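# Four arms sort stickered items into matching-color containers

## Task

Place every item inside the container whose color is the same as the sticker on that item.

## Robot and tools

SETUP. Four identical i2rt Big YAM arms (arm1, arm2, arm3, arm4) share one workspace. Each has six revolute joints, a two-finger gripper and a camera on its wrist, and can reach roughly 1.0 m out from its joint1 axis. The fixed room cameras are cam_room_a1, cam_room_a2, cam_room_b1 and cam_room_b2; the wrist cameras are arm1_cam_wrist through arm4_cam_wrist. Arms act independently and never wait for one another.

FRAME. Every pose uses a single scene frame in metres, origin on the floor, +z up. Quaternions are written w, x, y, z. Calibrated feet (base_link), each facing along its own +x: arm1 x=-0.644 y=+1.377 z=+0.914 quat (+0.682, +0.007, +0.004, +0.731); arm2 x=-0.655 y=-0.555 z=+0.928 quat (+0.747, +0.002, +0.000, -0.665); arm3 x=+0.651 y=-1.332 z=+0.868 quat (+0.663, -0.004, -0.006, -0.748); arm4 x=+0.648 y=+0.477 z=+0.879 quat (+0.687, +0.001, +0.003, +0.727). The reported "hand" is the point between the finger pads, about 1 cm short of the fingertips; the fingers extend along the hand's +z and close along its y. Printed hand positions grow less accurate at long reach. hand_target is where the hand would be at the joint targets currently held.

JOINTS (absolute radians; done-tolerance in brackets). joint1_rad -2.879..2.879 [0.045], base yaw, positive is counter-clockwise seen from above, 0 points the arm along its foot's +x. joint2_rad 0..3.141 [0.14], shoulder, 0 = upper arm back and roughly level, increasing lifts it up then forward. joint3_rad 0..3.019 [0.09], elbow, 0 = folded, increasing opens it. joint4_rad -1.692..1.57 [0.055], hand pitch, positive tips fingers up. joint5_rad -1.57..1.57 [0.03], sideways swing, positive toward the arm's right. joint6_rad -2.094..2.094 [0.035], roll, positive clockwise viewed from behind the hand. gripper_m 0..0.093 m [0.003], fingertip gap. Values outside a range get the call refused.

move. Optional keys arm1..arm4 and cameras; any other key makes the call invalid. An arm left out keeps whatever it was last told. Each arm's object may hold:
- joints: a dict of absolute targets by name (radians, gripper_m in metres). Optional min_time_s (0.1 to 8 s) sets the shortest duration for that arm's joint motions.
- target: one list of 7 numbers for that arm, [x, y, z, qw, qx, qy, qz], an absolute hand pose in the scene frame. The hand travels in a straight line from its hand_target toward it. Alongside target, joints may contain only gripper_m. speed (0.002 to 0.5 m/s, default 0.25) caps the linear rate and is allowed only with target; rotation is capped at twice that value in rad/s.
All motions in one call start at once; hand paths of one call finish together, paced by the slowest. A path lasts 0.5 to 10 s and is cut off at 10 s; no action runs past 15 s. Each step the controller limits the commanded pose to 100 mm and 20 degrees from the measured one, favouring position. Hands lag, may overshoot speed near full stretch, and commonly stop a centimetre or more off. Paths do not avoid objects or other arms. Joint-space moves can sweep the hand along a wide arc.
cameras: a list of names, ["all"], or []; if omitted, a call with no action shows all, otherwise none. A call with no action returns the full state, the scene number and images.

RESULTS. The "move" line lists each arm that got a motion with "done" or its worst status. Status words: off_target (stopped short, may still push); time_out (each joint then holds a target near where it stood and keeps pushing; on_its_own lists those not yet there, and "held at" is a target, not a reading); not_followed. "joint command not followed" or "pose unreachable" means a self/arm-clearance check blocked the targets (gripper still moves) and the arm may keep retrying. Arms under "as last shown" were not commanded; their omitted lines are unchanged. The "pictures" line orders the images, which may trail the state slightly. Joint velocities are rad/s (gripper m/s); "within noise" means stationary. Joint torques follow joint order, include gravity and friction, carry fixed offsets, and numbers 3 and 4 wrap at ±28 N m. To relieve a pushing joint, command its reported position.

GRIPPER. Empty and shut reads 0.000 to 0.003. Gripping a rigid part at full force reads up to about 0.005 m under its width (some up to 0.002 over). Full force needs a target about 0.005 m below the contact reading, more for soft, small or round items. Release by commanding well above the reading. Force is roughly 50 to 64 N per pad.

wait: seconds 0 to 10, optional cameras; commands nothing new. zoom_image: camera plus region [x0, y0, x1, y1] in pixels from the top-left, at most 504 by 504, only for a camera in the latest images. read_manual: returns licence text only. finished_scene: scene 1 to 3; ends the scene irreversibly, the goal must hold unattended. After ending scene 1, make no further calls in that reply. A refused move or wait, or a stop interrupting it, cancels the rest of that reply's move, wait and finished_scene calls in the scene.

HEAT. Pushing, holding loads or staying stretched warms motors. A MOTOR HOT line appears at 85 °C; at 100 °C an OVER-TEMPERATURE FAULT drops that arm for 30 to 60 s or more, and its keys read limit_stop_at_motor_heat until resent.

AVOID. Do not drop items, release them while moving, slam or hit fixed things. Keep arms from pressing on each other, including one gripper closing on another's fingers; the clearance check can be late and ignores fingers, housings and wrist cameras. Items may occasionally get nudged by outside pushes.

Each tool is called after ">>>" by a JSON object that holds its "method" and its "body".

## Session

>>> {"method": "move", "body": {}}

Scene clock: 0.00 s.
Joint torques (N m): no reading
Motor temperatures (°C): arm1=[22 24 25 23 21 21 21] | arm2=[24 24 24 22 22 20 23] | arm3=[24 24 23 24 24 23 23] | arm4=[23 21 22 22 25 21 24]
Heat: arm1: hottest joint3_rad 25 °C; arm2: hottest joint1_rad 24 °C; arm3: hottest joint1_rad 24 °C; arm4: hottest joint5_rad 25 °C.
Joint velocities: within noise
arm1.joint_positions: joint1_rad=-0.126 joint2_rad=+0.650 joint3_rad=+1.429 joint4_rad=-1.488 joint5_rad=-0.026 joint6_rad=-0.127 gripper_m=+0.09396
arm1.joint_status: not commanded
arm1.hand: x=-0.6270 y=+1.5972 z=+1.4351 quat_wxyz=(-0.310, +0.665, -0.618, -0.282) (m; scene frame)
arm1.hand_target: x=-0.6269 y=+1.5953 z=+1.4482 quat_wxyz=(-0.321, +0.661, -0.613, -0.291) (m; scene frame)
arm1.hand_status: not commanded
arm2.joint_positions: joint1_rad=-0.045 joint2_rad=+0.645 joint3_rad=+1.565 joint4_rad=-1.137 joint5_rad=+0.166 joint6_rad=-0.774 gripper_m=+0.09396
arm2.joint_status: not commanded
arm2.hand: x=-0.6689 y=-0.7907 z=+1.5906 quat_wxyz=(-0.204, -0.325, -0.709, +0.592) (m; scene frame)
arm2.hand_target: x=-0.6692 y=-0.7857 z=+1.5994 quat_wxyz=(-0.208, -0.323, -0.702, +0.599) (m; scene frame)
arm2.hand_status: not commanded
arm3.joint_positions: joint1_rad=+0.075 joint2_rad=+0.603 joint3_rad=+1.391 joint4_rad=-1.324 joint5_rad=-0.185 joint6_rad=-0.597 gripper_m=+0.09396
arm3.joint_status: not commanded
arm3.hand: x=+0.6714 y=-1.5539 z=+1.4174 quat_wxyz=(-0.295, -0.381, -0.775, +0.409) (m; scene frame)
arm3.hand_target: x=+0.6715 y=-1.5515 z=+1.4286 quat_wxyz=(-0.300, -0.376, -0.770, +0.420) (m; scene frame)
arm3.hand_status: not commanded
arm4.joint_positions: joint1_rad=+0.109 joint2_rad=+0.632 joint3_rad=+1.440 joint4_rad=-1.502 joint5_rad=+0.178 joint6_rad=-0.775 gripper_m=+0.09396
arm4.joint_status: not commanded
arm4.hand: x=+0.6469 y=+0.6902 z=+1.4068 quat_wxyz=(-0.410, +0.846, -0.316, -0.125) (m; scene frame)
arm4.hand_target: x=+0.6473 y=+0.6879 z=+1.4162 quat_wxyz=(-0.419, +0.841, -0.316, -0.131) (m; scene frame)
arm4.hand_status: not commanded
pictures: arm1_cam_wrist, arm2_cam_wrist, arm3_cam_wrist, arm4_cam_wrist, cam_room_a1, cam_room_a2, cam_room_b1, cam_room_b2
Images, in order (width x height): arm1_cam_wrist 672x504, arm2_cam_wrist 672x504, arm3_cam_wrist 672x504, arm4_cam_wrist 672x504, cam_room_a1 672x504, cam_room_a2 672x504, cam_room_b1 672x504, cam_room_b2 672x504.

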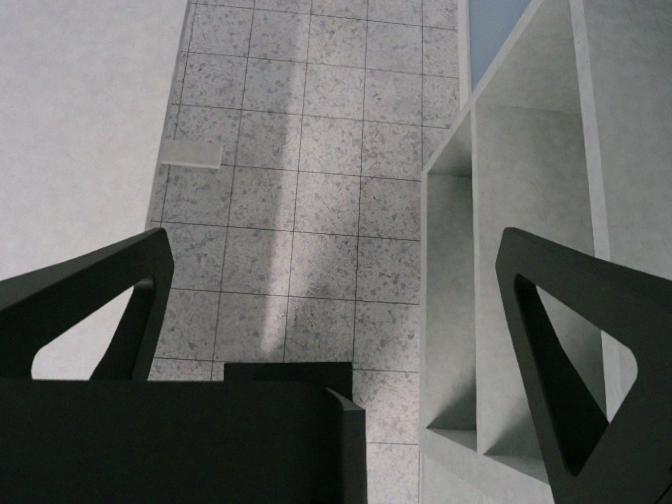

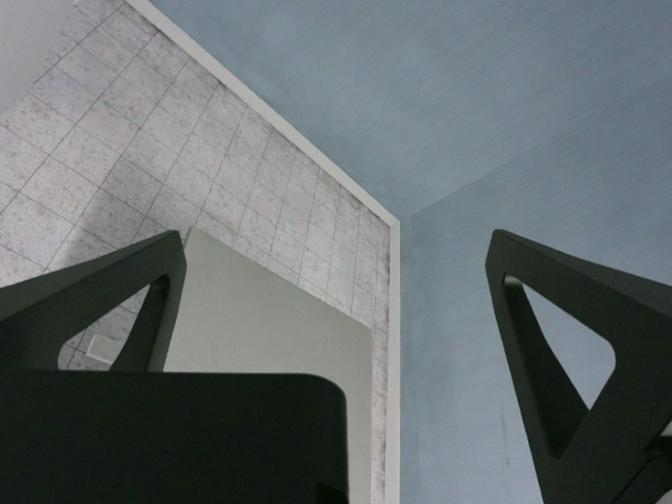

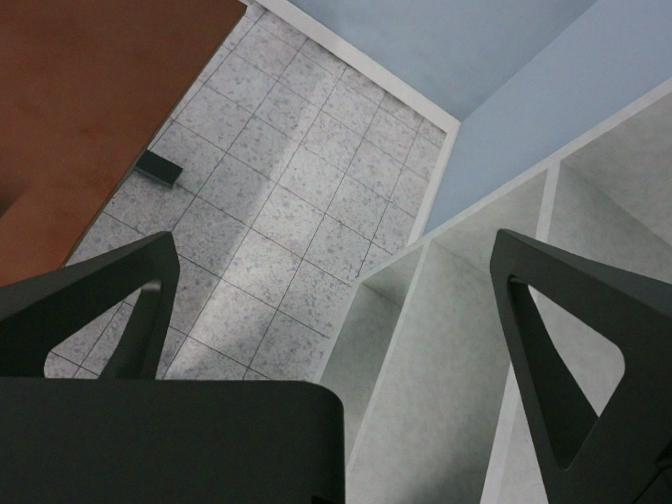

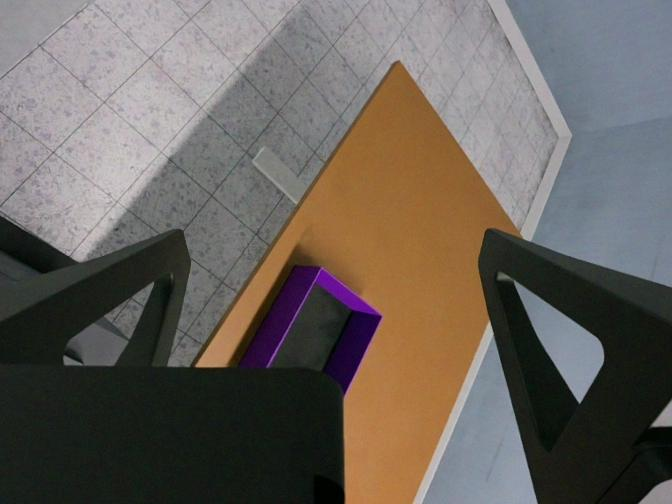

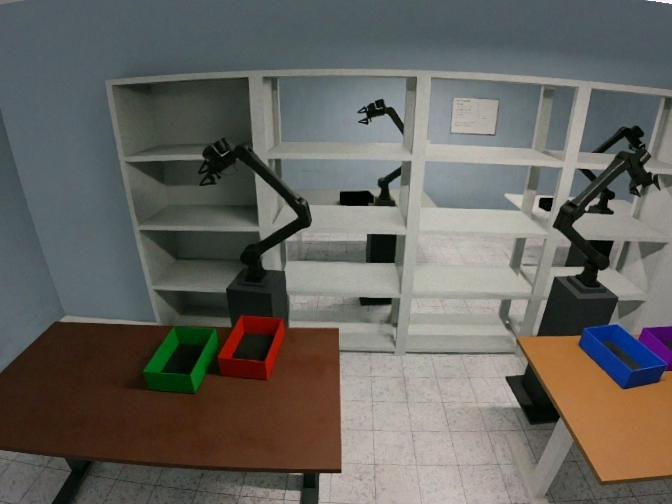

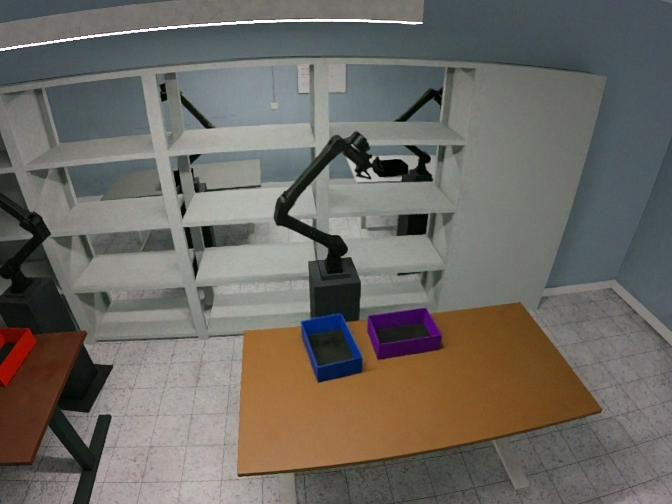

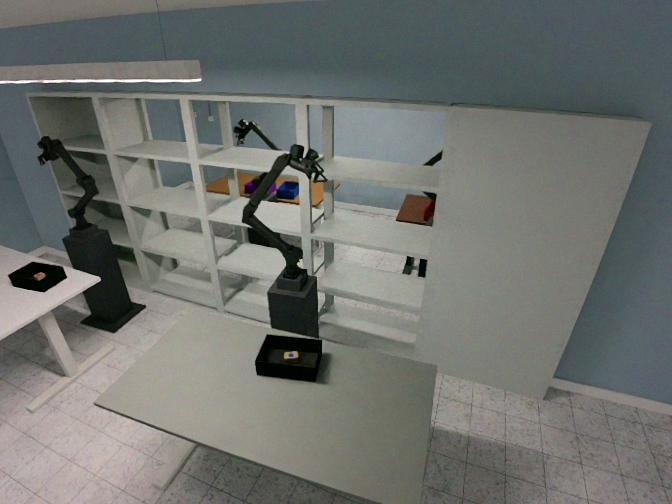

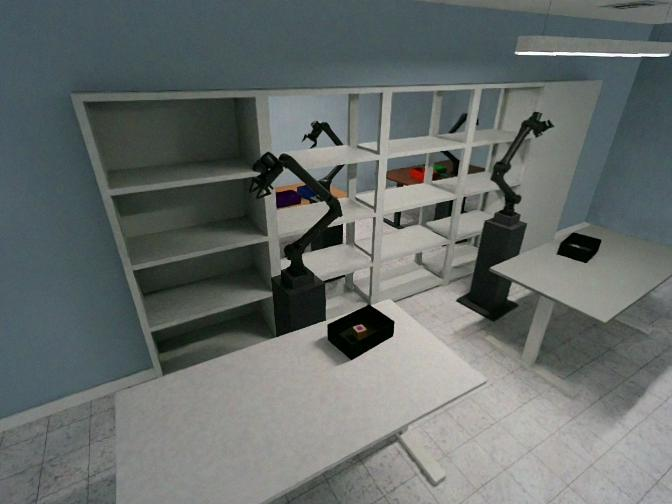

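>>> {"method": "zoom_image", "body": {"camera": "cam_room_b1", "region": [220, 100, 460, 400]}}

>>> {"method": "zoom_image", "body": {"camera": "cam_room_b2", "region": [230, 80, 610, 380]}}

>>> {"method": "zoom_image", "body": {"camera": "cam_room_a1", "region": [100, 60, 460, 420]}}

>>> {"method": "zoom_image", "body": {"camera": "cam_room_a2", "region": [150, 60, 480, 400]}}

>>> {"method": "zoom_image", "body": {"camera": "cam_room_b2", "region": [310, 290, 410, 370]}}

>>> {"method": "zoom_image", "body": {"camera": "cam_room_b1", "region": [240, 320, 340, 390]}}

Scaled by 1.680.

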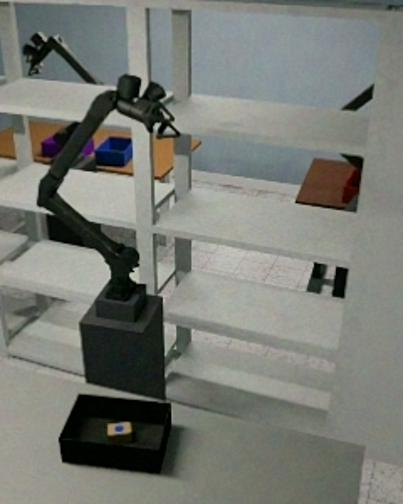

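Scaled by 1.326.

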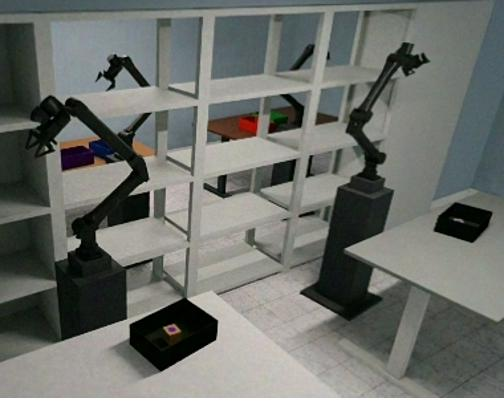

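Scaled by 1.400.

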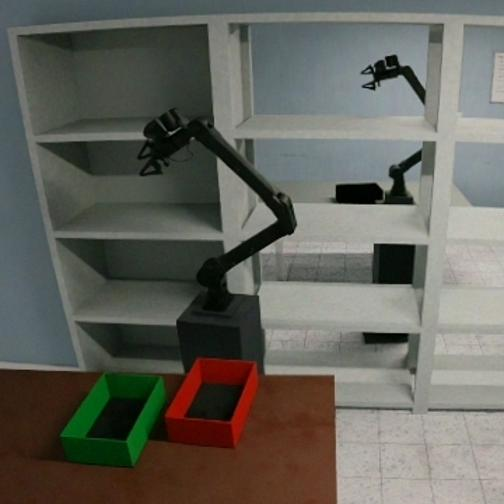

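Scaled by 1.482.

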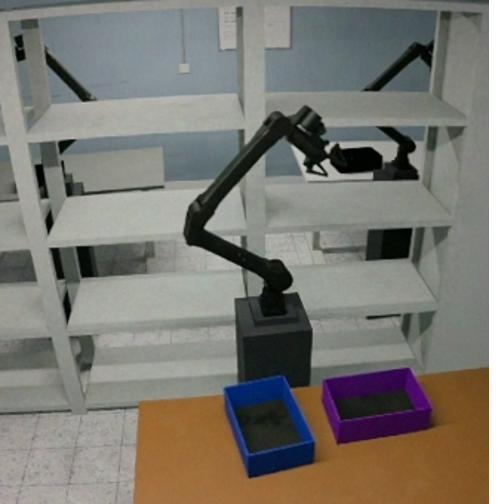

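Scaled by 5.040.

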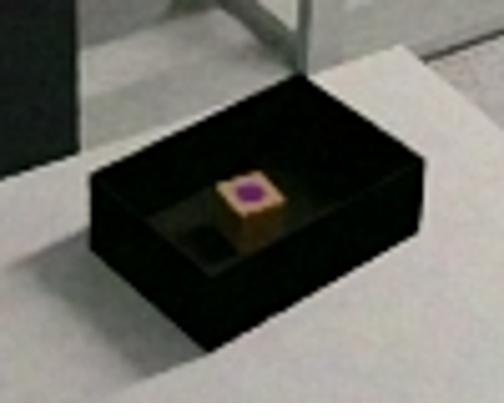

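Scaled by 5.040.

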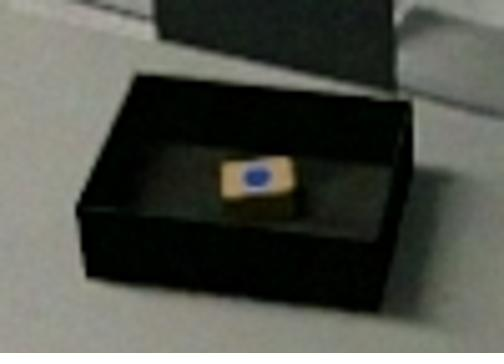

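>>> {"method": "move", "body": {"arm1": {"joints":{"joint1_rad":1.5,"joint5_rad":0,"joint6_rad":0},"min_time_s":3}, "arm2": {"joints":{"joint1_rad":-1.69,"joint4_rad":-1.45,"joint5_rad":0,"joint6_rad":0},"min_time_s":3}, "arm3": {"joints":{"joint1_rad":-1.99,"joint4_rad":-1.2,"joint5_rad":0,"joint6_rad":0},"min_time_s":3}, "arm4": {"joints":{"joint1_rad":0.9,"joint4_rad":-1.2,"joint5_rad":0,"joint6_rad":0},"min_time_s":3}, "cameras": ["all"]}}

Scene clock: 39.00 s.
Joint torques (N m): arm1=[-1.03 3.49 10.99 1.85 0.07 0.12] | arm2=[0.26 1.38 9.96 1.89 -0.17 0.22] | arm3=[0.56 1.61 9.44 2.44 0.08 0.04] | arm4=[1.2 1.44 8.62 2.04 -0.01 0.21]
Motor temperatures (°C): arm1=[22 24 30 24 21 21 21] | arm2=[24 24 27 23 22 20 23] | arm3=[24 24 27 24 24 23 23] | arm4=[23 22 24 22 25 21 24]
Heat: arm1: hottest joint3_rad 30 °C; arm2: hottest joint3_rad 27 °C; arm3: hottest joint3_rad 27 °C; arm4: hottest joint5_rad 25 °C.
move: arm1 done; arm2 done; arm3 done; arm4 done
Joint velocities: within noise
arm1.joint_positions: joint1_rad=+1.493 joint2_rad=+0.650 joint3_rad=+1.429 joint4_rad=-1.488 joint5_rad=-0.002 joint6_rad=-0.008 gripper_m=+0.09397
arm1.joint_status: all done
arm1.hand: x=-0.8570 y=+1.3781 z=+1.4381 quat_wxyz=(-0.004, +0.905, +0.000, -0.425) (m; scene frame)
arm1.hand_target: x=-0.8549 y=+1.3767 z=+1.4511 quat_wxyz=(-0.002, +0.898, +0.000, -0.439) (m; scene frame)
arm1.hand_status: not commanded
arm2.joint_positions: joint1_rad=-1.685 joint2_rad=+0.645 joint3_rad=+1.565 joint4_rad=-1.435 joint5_rad=+0.003 joint6_rad=-0.015 gripper_m=+0.09396
arm2.joint_status: all done
arm2.hand: x=-0.8638 y=-0.5566 z=+1.5216 quat_wxyz=(+0.006, -0.865, -0.007, +0.502) (m; scene frame)
arm2.hand_target: x=-0.8581 y=-0.5562 z=+1.5262 quat_wxyz=(+0.002, -0.864, +0.000, +0.504) (m; scene frame)
arm2.hand_status: not commanded
arm3.joint_positions: joint1_rad=-1.980 joint2_rad=+0.603 joint3_rad=+1.391 joint4_rad=-1.218 joint5_rad=-0.002 joint6_rad=-0.008 gripper_m=+0.09398
arm3.joint_status: all done
arm3.hand: x=+0.4403 y=-1.2007 z=+1.4340 quat_wxyz=(+0.137, -0.815, +0.220, +0.519) (m; scene frame)
arm3.hand_target: x=+0.4431 y=-1.1990 z=+1.4485 quat_wxyz=(+0.143, -0.802, +0.225, +0.534) (m; scene frame)
arm3.hand_status: not commanded
arm4.joint_positions: joint1_rad=+0.893 joint2_rad=+0.632 joint3_rad=+1.440 joint4_rad=-1.219 joint5_rad=+0.003 joint6_rad=-0.014 gripper_m=+0.09396
arm4.joint_status: all done
arm4.hand: x=+0.4498 y=+0.6242 z=+1.4657 quat_wxyz=(-0.170, +0.797, -0.252, -0.522) (m; scene frame)
arm4.hand_target: x=+0.4504 y=+0.6211 z=+1.4798 quat_wxyz=(-0.169, +0.786, -0.251, -0.539) (m; scene frame)
arm4.hand_status: not commanded
pictures: arm1_cam_wrist, arm2_cam_wrist, arm3_cam_wrist, arm4_cam_wrist, cam_room_a1, cam_room_a2, cam_room_b1, cam_room_b2
Images, in order (width x height): arm1_cam_wrist 672x504, arm2_cam_wrist 672x504, arm3_cam_wrist 672x504, arm4_cam_wrist 672x504, cam_room_a1 672x504, cam_room_a2 672x504, cam_room_b1 672x504, cam_room_b2 672x504.

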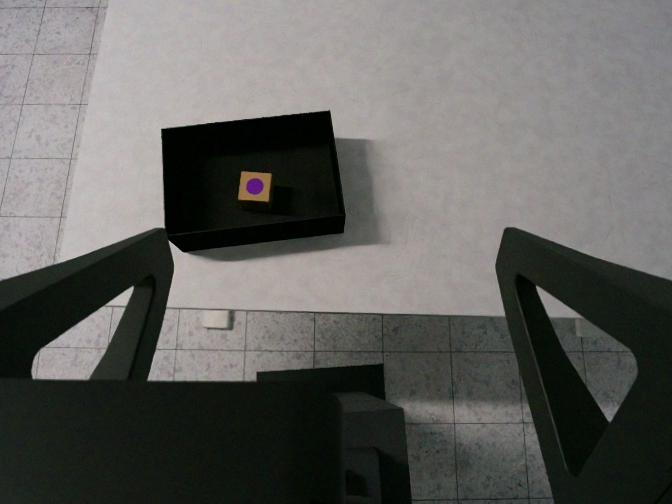

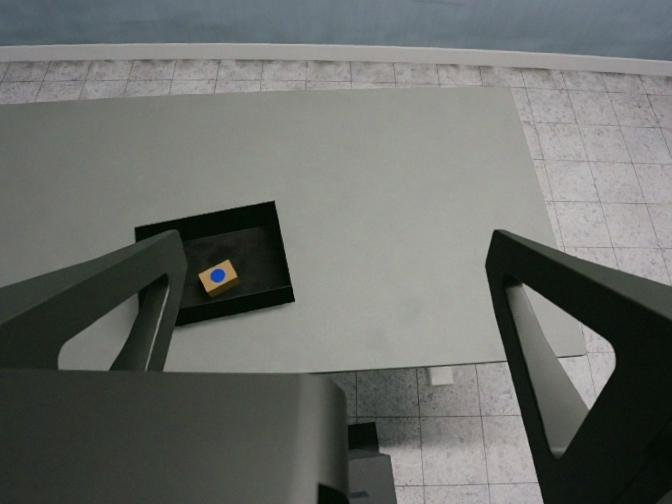

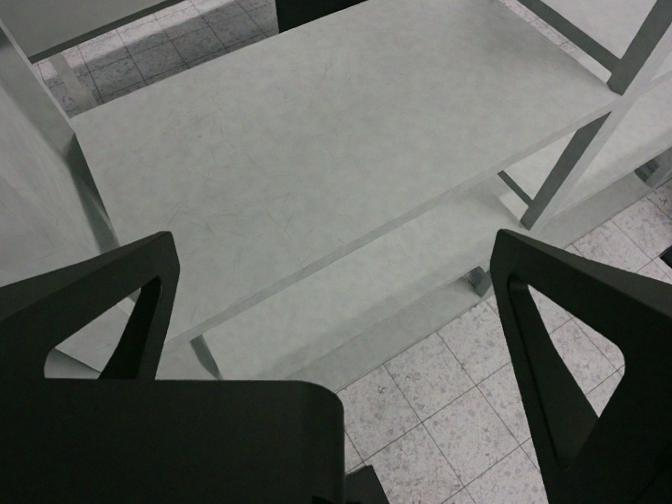

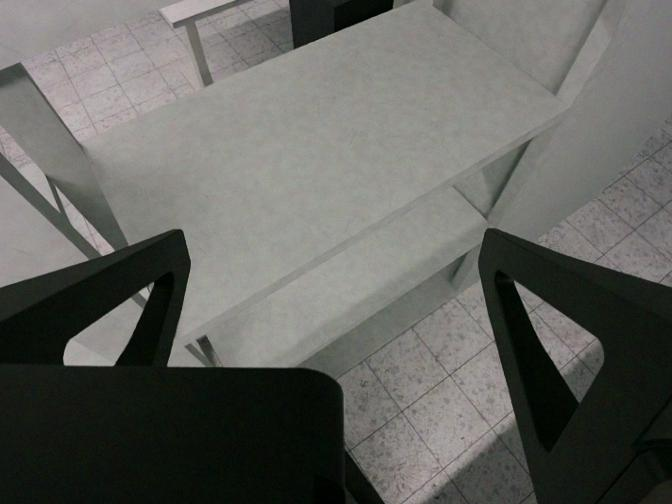

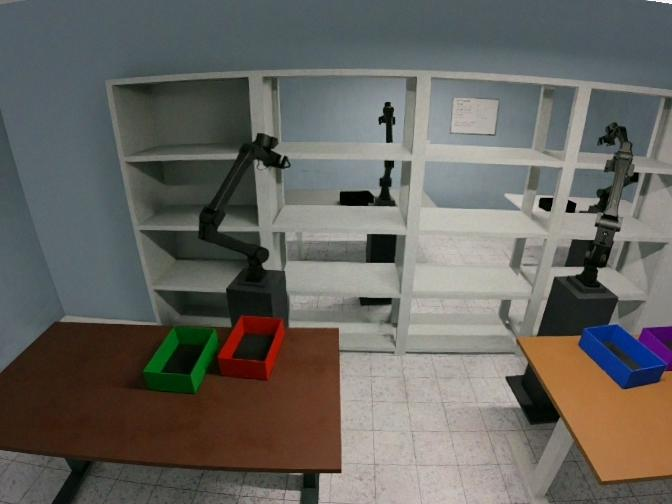

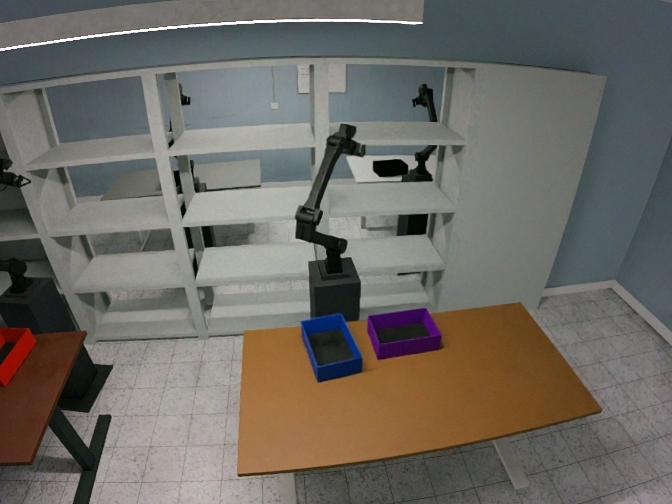

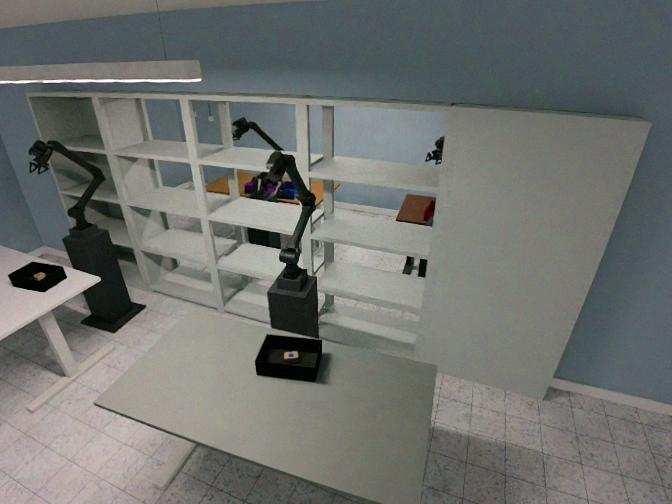

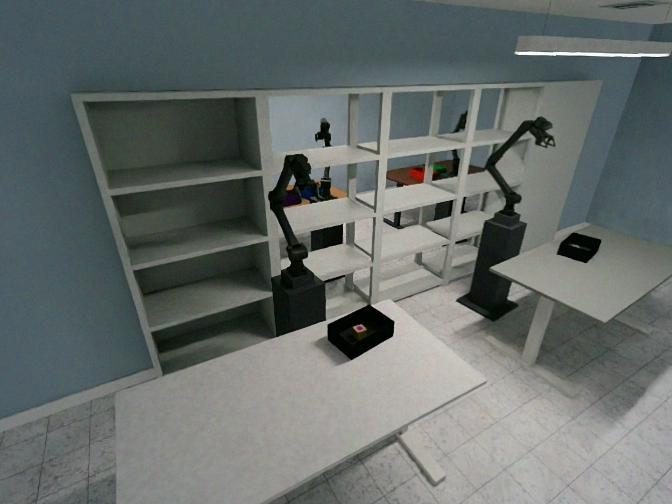

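>>> {"method": "move", "body": {"arm1": {"target":[-1.10,1.24,1.15,0,1,0,0]}, "arm2": {"target":[-1.10,-0.77,1.15,0,1,0,0]}, "arm3": {"joints":{"joint1_rad":1.7,"joint4_rad":-1.45},"min_time_s":4}, "arm4": {"target":[0.45,0.6242,1.27,-0.170,0.797,-0.252,-0.522]}, "cameras": ["arm1_cam_wrist","arm2_cam_wrist","arm3_cam_wrist","arm4_cam_wrist"]}}

Scene clock: 101.33 s.
Joint torques (N m): arm1=[-1.03 -12.34 15.5 -0.08 -0.02 0.08] | arm2=[1.55 -16.03 15.54 0.1 -0.11 0.21] | arm3=[1.96 2.14 9.21 1.24 0.05 0.02] | arm4=[-0.09 1.2 8.8 2.19 -0.05 0.02]
Motor temperatures (°C): arm1=[22 24 33 23 21 21 21] | arm2=[24 24 30 22 22 20 23] | arm3=[24 24 29 24 24 23 23] | arm4=[23 21 28 22 25 21 24]
Heat: arm1: hottest joint3_rad 33 °C; arm2: hottest joint3_rad 30 °C; arm3: hottest joint3_rad 29 °C; arm4: hottest joint3_rad 28 °C.
move: arm1 off_target; arm2 off_target; arm3 done; arm4 done
Joint velocities: within noise
arm1.joint_positions: joint1_rad=+1.779 joint2_rad=+1.608 joint3_rad=+1.462 joint4_rad=-1.495 joint5_rad=-0.006 joint6_rad=+0.279 gripper_m=+0.09397
arm1.joint_status: not commanded
arm1.hand: x=-1.0871 y=+1.2492 z=+1.1244 quat_wxyz=(-0.008, +1.000, -0.001, +0.026) (m; scene frame)
arm1.hand_target: x=-1.0986 y=+1.2404 z=+1.1500 quat_wxyz=(+0.000, +1.000, +0.000, +0.000) (m; scene frame)
arm1.hand_status: off_target (0.030 m and 3.1 deg from the pose sent, 0.401 m and 50.3 deg at the start)
arm2.joint_positions: joint1_rad=-1.248 joint2_rad=+1.618 joint3_rad=+1.482 joint4_rad=-1.467 joint5_rad=+0.001 joint6_rad=+0.434 gripper_m=+0.09396
arm2.joint_status: not commanded
arm2.hand: x=-1.0884 y=-0.7589 z=+1.1326 quat_wxyz=(+0.009, -1.000, -0.003, -0.015) (m; scene frame)
arm2.hand_target: x=-1.0991 y=-0.7695 z=+1.1500 quat_wxyz=(+0.000, -1.000, +0.000, +0.000) (m; scene frame)
arm2.hand_status: off_target (0.024 m and 2.0 deg from the pose sent, 0.489 m and 60.3 deg at the start)
arm3.joint_positions: joint1_rad=+1.689 joint2_rad=+0.603 joint3_rad=+1.391 joint4_rad=-1.444 joint5_rad=+0.000 joint6_rad=-0.007 gripper_m=+0.09400
arm3.joint_status: all done
arm3.hand: x=+0.8649 y=-1.3253 z=+1.3884 quat_wxyz=(-0.442, +0.005, -0.897, +0.008) (m; scene frame)
arm3.hand_target: x=+0.8615 y=-1.3231 z=+1.3970 quat_wxyz=(-0.449, +0.007, -0.894, +0.004) (m; scene frame)
arm3.hand_status: not commanded
arm4.joint_positions: joint1_rad=+0.890 joint2_rad=+0.325 joint3_rad=+0.798 joint4_rad=-0.916 joint5_rad=-0.006 joint6_rad=-0.014 gripper_m=+0.09396
arm4.joint_status: not commanded
arm4.hand: x=+0.4476 y=+0.6236 z=+1.2634 quat_wxyz=(-0.163, +0.805, -0.254, -0.510) (m; scene frame)
arm4.hand_target: x=+0.4500 y=+0.6241 z=+1.2700 quat_wxyz=(-0.170, +0.797, -0.252, -0.522) (m; scene frame)
arm4.hand_status: done (0.007 m and 1.8 deg from the pose sent, 0.196 m and 0.1 deg at the start)
pictures: arm1_cam_wrist, arm2_cam_wrist, arm3_cam_wrist, arm4_cam_wrist
Images, in order (width x height): arm1_cam_wrist 672x504, arm2_cam_wrist 672x504, arm3_cam_wrist 672x504, arm4_cam_wrist 672x504.

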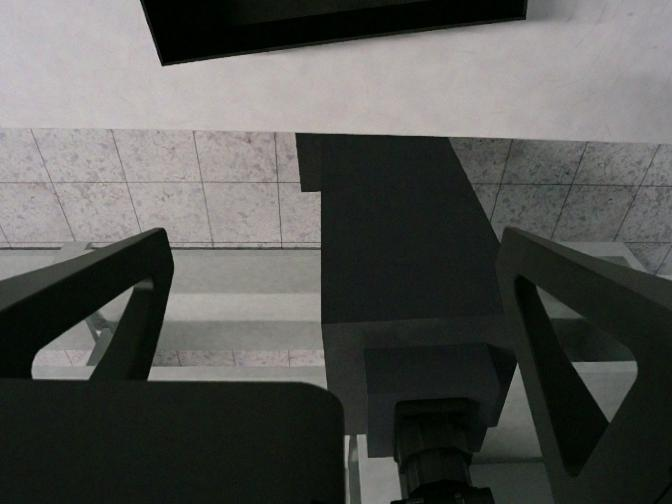

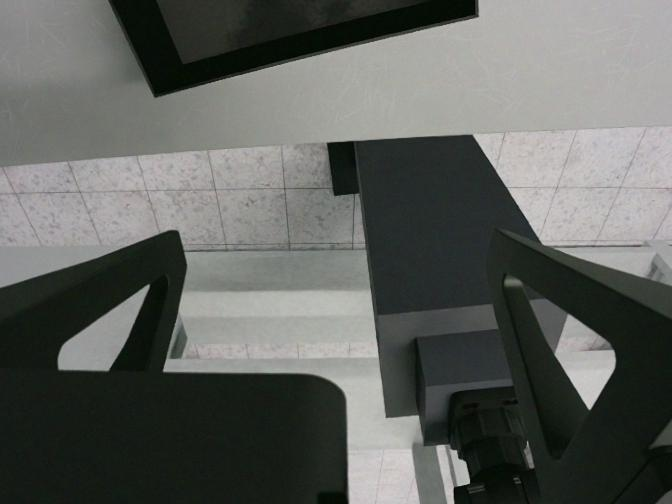

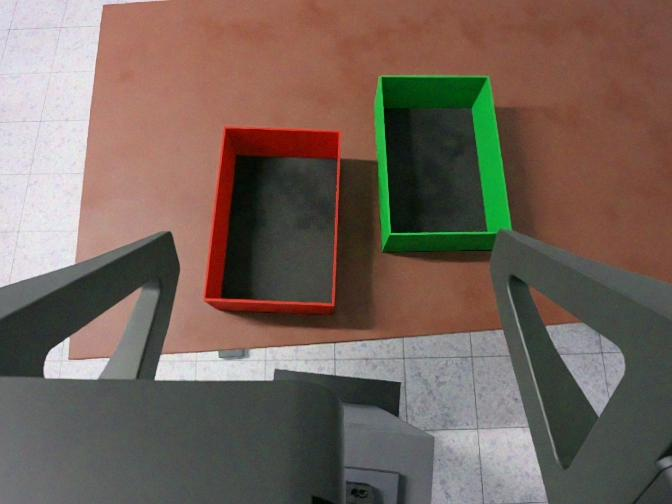

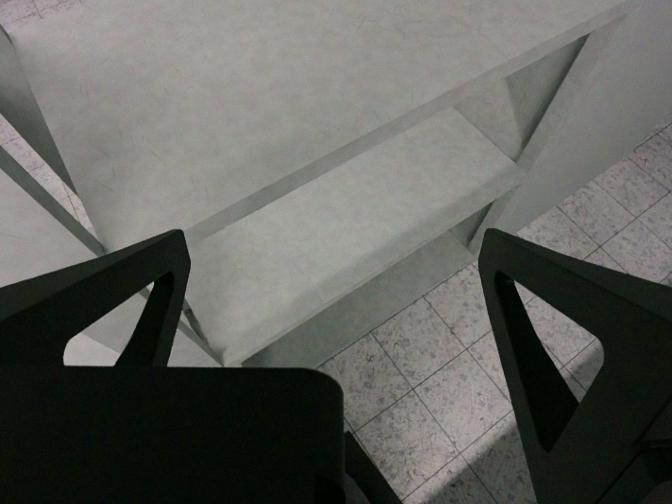

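>>> {"method": "move", "body": {"arm1": {"target":[-1.20,1.24,1.07,0,0.954,0,-0.301]}, "arm2": {"target":[-1.20,-0.78,1.07,0,0.954,0,-0.301]}, "arm4": {"joints":{"joint1_rad":-1.63,"joint2_rad":0.632,"joint3_rad":1.44,"joint4_rad":-1.45},"min_time_s":4}, "cameras": ["arm1_cam_wrist","arm2_cam_wrist","arm4_cam_wrist","cam_room_b1","cam_room_b2"]}}

Scene clock: 148.53 s.
Joint torques (N m): arm1=[-0.97 -12.28 10.67 2.06 0.21 -0.06] | arm2=[1.61 -16.03 10 2.55 0.36 -0.08] | arm3=[2.02 2.02 9.21 1.22 0.04 0.02] | arm4=[0.56 2.9 10.5 0.77 0.06 -0.01]
Motor temperatures (°C): arm1=[22 25 37 23 21 21 21] | arm2=[24 25 36 22 22 20 23] | arm3=[24 24 29 24 24 23 23] | arm4=[23 21 32 22 24 21 24]
Heat: arm1: hottest joint3_rad 37 °C; arm2: hottest joint3_rad 36 °C; arm3: hottest joint3_rad 29 °C; arm4: hottest joint3_rad 32 °C.
move: arm1 off_target; arm2 off_target; arm4 done
Joint velocities: within noise
arm1.joint_positions: joint1_rad=+1.781 joint2_rad=+1.582 joint3_rad=+1.154 joint4_rad=-0.596 joint5_rad=+0.156 joint6_rad=+0.250 gripper_m=+0.09397
arm1.joint_status: not commanded
arm1.hand: x=-1.1965 y=+1.2468 z=+1.0620 quat_wxyz=(-0.003, +0.958, -0.007, -0.287) (m; scene frame)
arm1.hand_target: x=-1.1999 y=+1.2401 z=+1.0701 quat_wxyz=(+0.000, +0.954, +0.000, -0.301) (m; scene frame)
arm1.hand_status: off_target (0.011 m and 1.9 deg from the pose sent, 0.126 m and 38.0 deg at the start)
arm2.joint_positions: joint1_rad=-1.230 joint2_rad=+1.611 joint3_rad=+1.216 joint4_rad=-0.605 joint5_rad=+0.257 joint6_rad=+0.407 gripper_m=+0.09396
arm2.joint_status: not commanded
arm2.hand: x=-1.2031 y=-0.7757 z=+1.0819 quat_wxyz=(-0.004, -0.952, +0.012, +0.304) (m; scene frame)
arm2.hand_target: x=-1.1998 y=-0.7799 z=+1.0703 quat_wxyz=(+0.000, -0.954, +0.000, +0.301) (m; scene frame)
arm2.hand_status: off_target (0.013 m and 1.5 deg from the pose sent, 0.130 m and 36.8 deg at the start)
arm3: as last shown
arm4.joint_positions: joint1_rad=-1.626 joint2_rad=+0.620 joint3_rad=+1.396 joint4_rad=-1.438 joint5_rad=-0.007 joint6_rad=-0.014 gripper_m=+0.09398
arm4.joint_status: all done
arm4.hand: x=+0.8718 y=+0.4802 z=+1.3988 quat_wxyz=(-0.436, +0.009, -0.900, +0.001) (m; scene frame)
arm4.hand_target: x=+0.8692 y=+0.4797 z=+1.4148 quat_wxyz=(-0.446, +0.010, -0.895, +0.002) (m; scene frame)
arm4.hand_status: not commanded
pictures: arm1_cam_wrist, arm2_cam_wrist, arm4_cam_wrist, cam_room_b1, cam_room_b2
Images, in order (width x height): arm1_cam_wrist 672x504, arm2_cam_wrist 672x504, arm4_cam_wrist 672x504, cam_room_b1 672x504, cam_room_b2 672x504.

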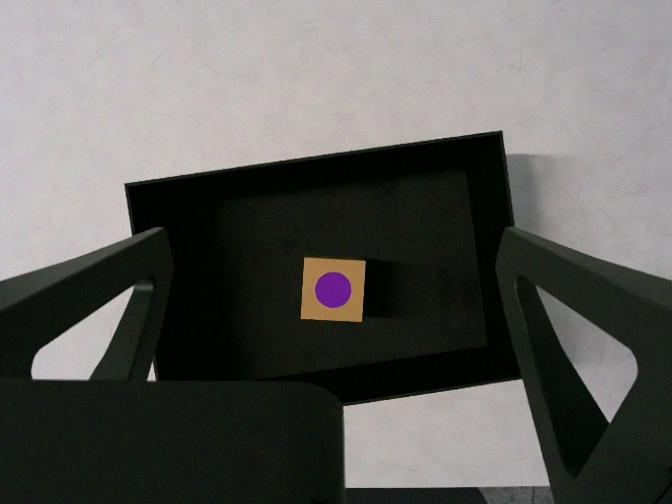

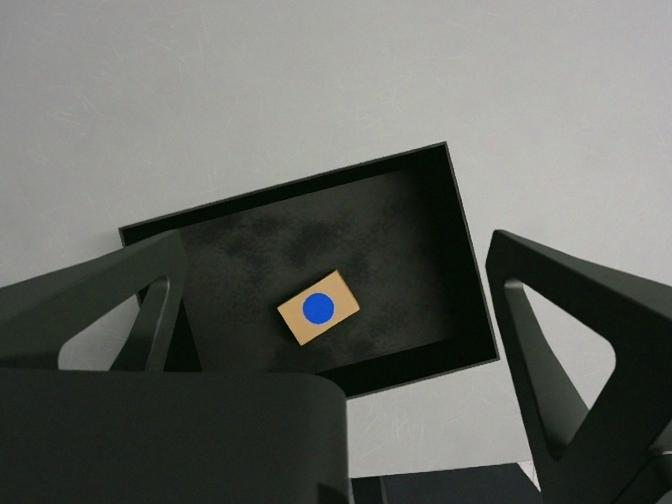

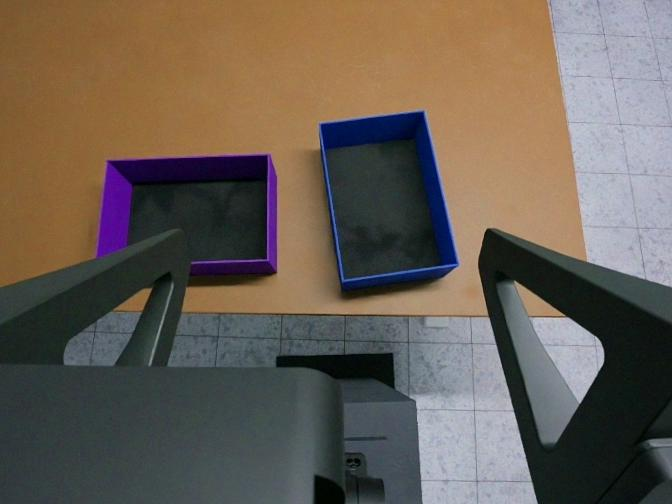

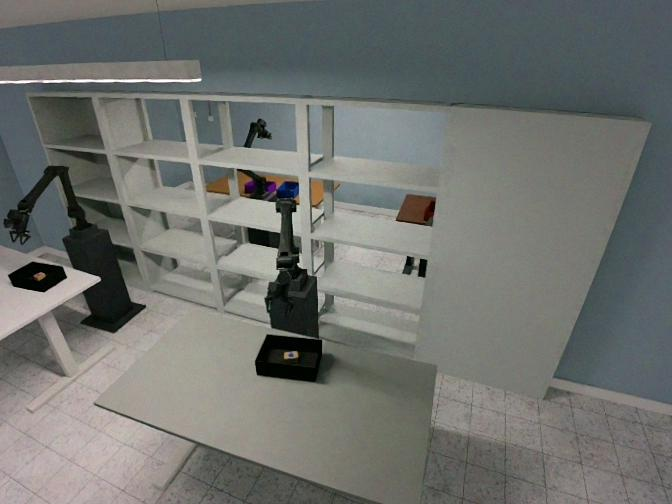

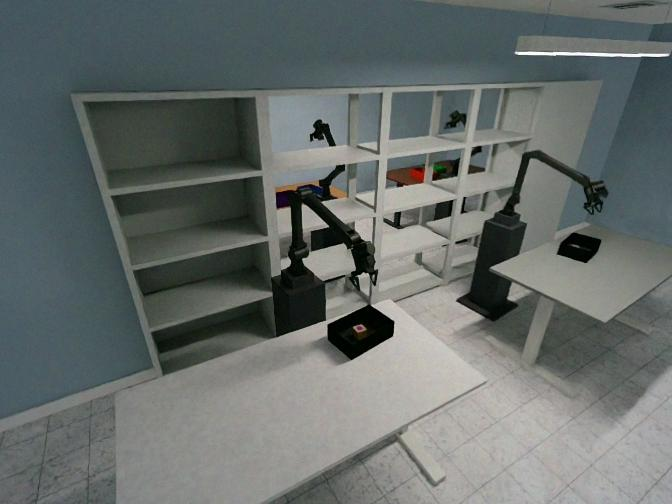

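>>> {"method": "move", "body": {"arm1": {"target":[-1.20,1.235,0.95,0,0.954,0,-0.301]}, "arm2": {"target":[-1.19,-0.79,0.94,0.083,0.917,0.263,-0.289]}, "arm3": {"joints":{"joint1_rad":-1.99},"min_time_s":4}, "cameras": ["arm1_cam_wrist","arm2_cam_wrist","cam_room_b1","cam_room_b2"]}}

Scene clock: 165.80 s.
Joint torques (N m): arm1=[-0.67 -12.22 9.14 2.03 0.19 0.06] | arm2=[0.09 -15.56 8.44 2.7 -0.25 -0.08] | arm3=[0.56 1.85 9.28 1.21 0.02 0.01] | arm4=[0.85 2.73 10.37 0.85 0.02 0.03]
Motor temperatures (°C): arm1=[22 26 35 23 21 21 21] | arm2=[24 26 33 22 22 20 23] | arm3=[24 24 29 24 24 23 23] | arm4=[23 22 31 22 24 21 24]
Heat: arm1: hottest joint3_rad 35 °C; arm2: hottest joint3_rad 33 °C; arm3: hottest joint3_rad 29 °C; arm4: hottest joint3_rad 31 °C.
move: arm1 done; arm2 off_target; arm3 done
Joint velocities: within noise
arm1.joint_positions: joint1_rad=+1.792 joint2_rad=+1.746 joint3_rad=+1.013 joint4_rad=-0.278 joint5_rad=+0.163 joint6_rad=+0.250 gripper_m=+0.09397
arm1.joint_status: not commanded
arm1.hand: x=-1.1965 y=+1.2422 z=+0.9497 quat_wxyz=(-0.003, +0.956, -0.003, -0.293) (m; scene frame)
arm1.hand_target: x=-1.2000 y=+1.2351 z=+0.9501 quat_wxyz=(+0.000, +0.954, +0.000, -0.301) (m; scene frame)
arm1.hand_status: done (0.008 m and 1.1 deg from the pose sent, 0.113 m and 1.9 deg at the start)
arm2.joint_positions: joint1_rad=-1.295 joint2_rad=+1.766 joint3_rad=+1.023 joint4_rad=-0.204 joint5_rad=-0.099 joint6_rad=-0.128 gripper_m=+0.09397
arm2.joint_status: not commanded
arm2.hand: x=-1.1915 y=-0.7954 z=+0.9558 quat_wxyz=(-0.086, -0.915, -0.259, +0.296) (m; scene frame)
arm2.hand_target: x=-1.1895 y=-0.7899 z=+0.9403 quat_wxyz=(-0.083, -0.917, -0.263, +0.289) (m; scene frame)
arm2.hand_status: off_target (0.017 m and 1.0 deg from the pose sent, 0.143 m and 33.2 deg at the start)
arm3.joint_positions: joint1_rad=-1.980 joint2_rad=+0.603 joint3_rad=+1.391 joint4_rad=-1.444 joint5_rad=+0.000 joint6_rad=-0.007 gripper_m=+0.09402
arm3.joint_status: all done
arm3.hand: x=+0.4654 y=-1.2157 z=+1.3864 quat_wxyz=(+0.111, -0.868, +0.235, +0.424) (m; scene frame)
arm3.hand_target: x=+0.4694 y=-1.2155 z=+1.3950 quat_wxyz=(+0.114, -0.863, +0.241, +0.430) (m; scene frame)
arm3.hand_status: not commanded
arm4: as last shown
pictures: arm1_cam_wrist, arm2_cam_wrist, cam_room_b1, cam_room_b2
Images, in order (width x height): arm1_cam_wrist 672x504, arm2_cam_wrist 672x504, cam_room_b1 672x504, cam_room_b2 672x504.

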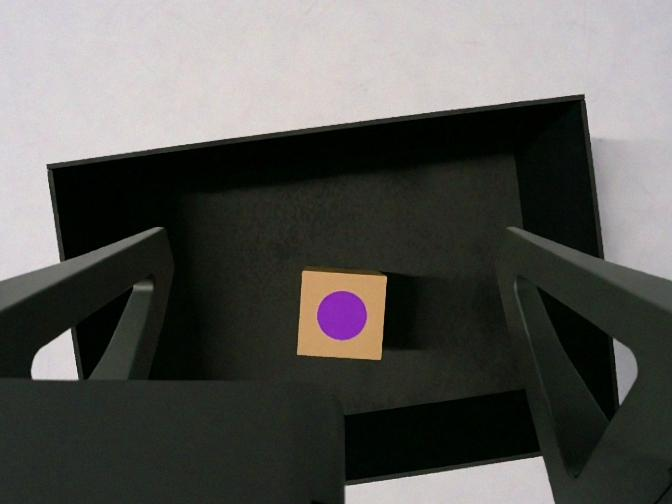

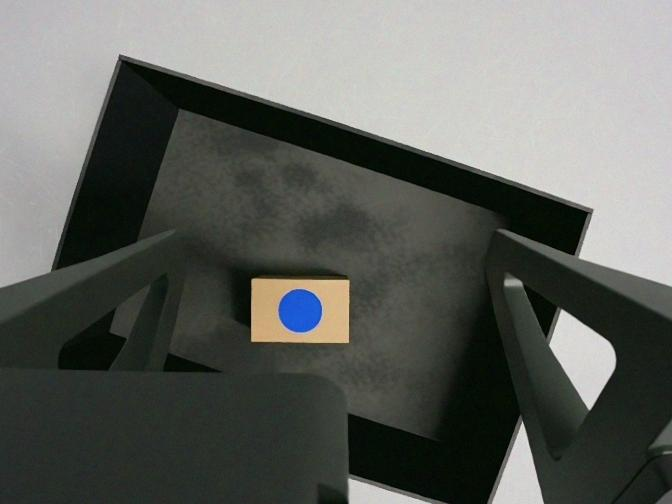

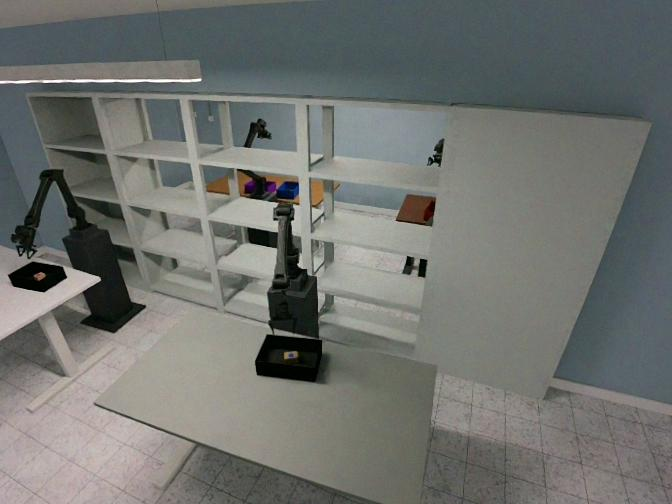

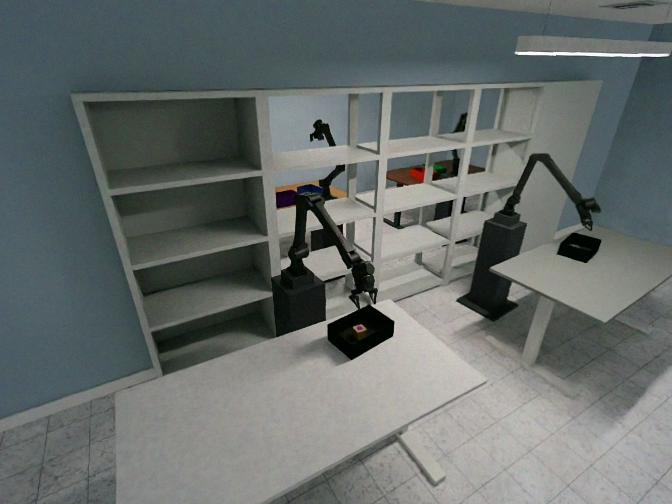

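>>> {"method": "move", "body": {"arm1": {"target":[-1.168,1.237,0.86,0,0.954,0,-0.301]}, "arm2": {"target":[-1.153,-0.793,0.85,0.083,0.917,0.263,-0.289]}, "cameras": ["arm1_cam_wrist","arm2_cam_wrist","cam_room_b1","cam_room_b2"]}}

Scene clock: 181.97 s.
Joint torques (N m): arm1=[-1.03 -12.86 7.34 2.11 0.24 0.11] | arm2=[1.2 -16.79 6.87 2.65 0.07 0.19] | arm3=[0.56 1.79 9.33 1.25 0.02 0.02] | arm4=[0.67 2.43 10.58 0.75 0.02 -0.02]
Motor temperatures (°C): arm1=[22 26 34 23 21 21 21] | arm2=[24 26 32 23 22 20 23] | arm3=[24 24 29 24 24 23 23] | arm4=[23 22 31 22 24 21 24]
Heat: arm1: hottest joint3_rad 34 °C; arm2: hottest joint3_rad 32 °C; arm3: hottest joint3_rad 29 °C; arm4: hottest joint3_rad 31 °C.
move: arm1 off_target; arm2 done
Joint velocities: within noise
arm1.joint_positions: joint1_rad=+1.812 joint2_rad=+1.901 joint3_rad=+0.867 joint4_rad=-0.005 joint5_rad=+0.172 joint6_rad=+0.260 gripper_m=+0.09397
arm1.joint_status: not commanded
arm1.hand: x=-1.1576 y=+1.2449 z=+0.8486 quat_wxyz=(-0.007, +0.959, +0.002, -0.282) (m; scene frame)
arm1.hand_target: x=-1.1678 y=+1.2370 z=+0.8603 quat_wxyz=(+0.000, +0.954, +0.000, -0.301) (m; scene frame)
arm1.hand_status: off_target (0.017 m and 2.4 deg from the pose sent, 0.094 m and 1.1 deg at the start)
arm2.joint_positions: joint1_rad=-1.272 joint2_rad=+1.931 joint3_rad=+0.884 joint4_rad=+0.076 joint5_rad=-0.084 joint6_rad=-0.124 gripper_m=+0.09397
arm2.joint_status: not commanded
arm2.hand: x=-1.1518 y=-0.7898 z=+0.8520 quat_wxyz=(-0.081, -0.917, -0.267, +0.284) (m; scene frame)
arm2.hand_target: x=-1.1530 y=-0.7929 z=+0.8501 quat_wxyz=(-0.083, -0.917, -0.263, +0.289) (m; scene frame)
arm2.hand_status: done (0.004 m and 0.7 deg from the pose sent, 0.113 m and 1.0 deg at the start)
arm3, arm4: as last shown
pictures: arm1_cam_wrist, arm2_cam_wrist, cam_room_b1, cam_room_b2
Images, in order (width x height): arm1_cam_wrist 672x504, arm2_cam_wrist 672x504, cam_room_b1 672x504, cam_room_b2 672x504.

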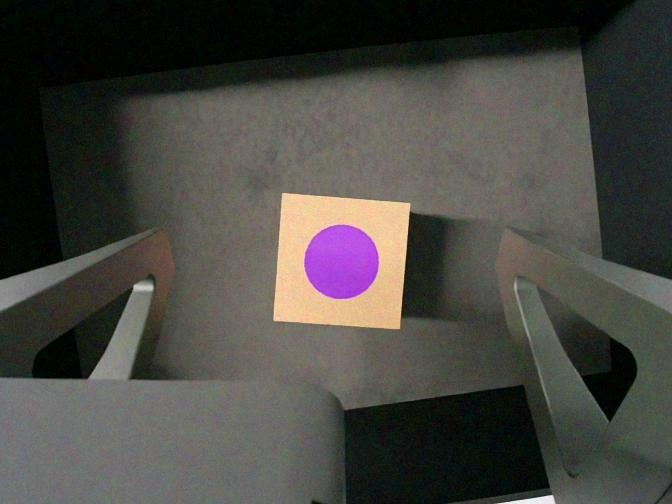

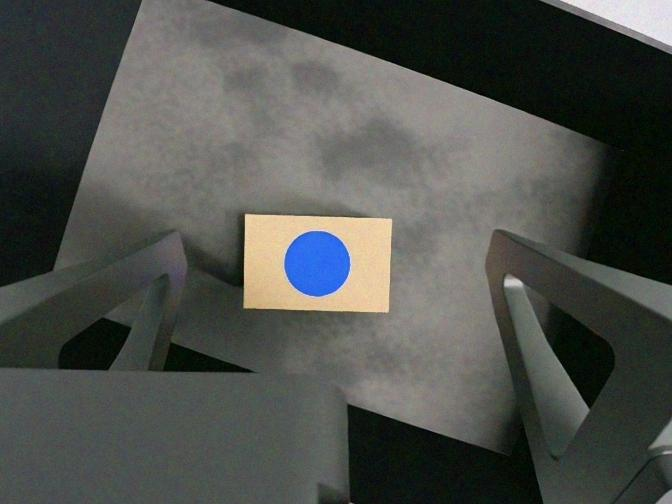

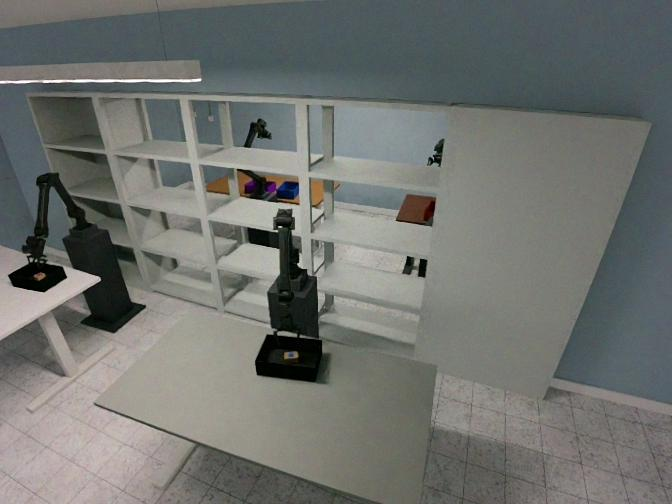

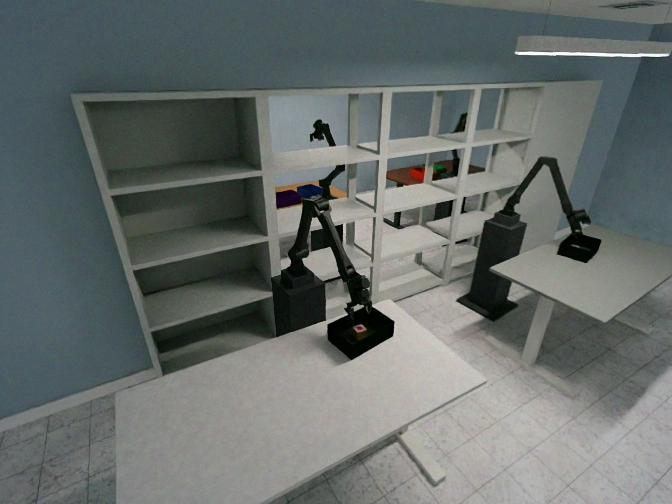

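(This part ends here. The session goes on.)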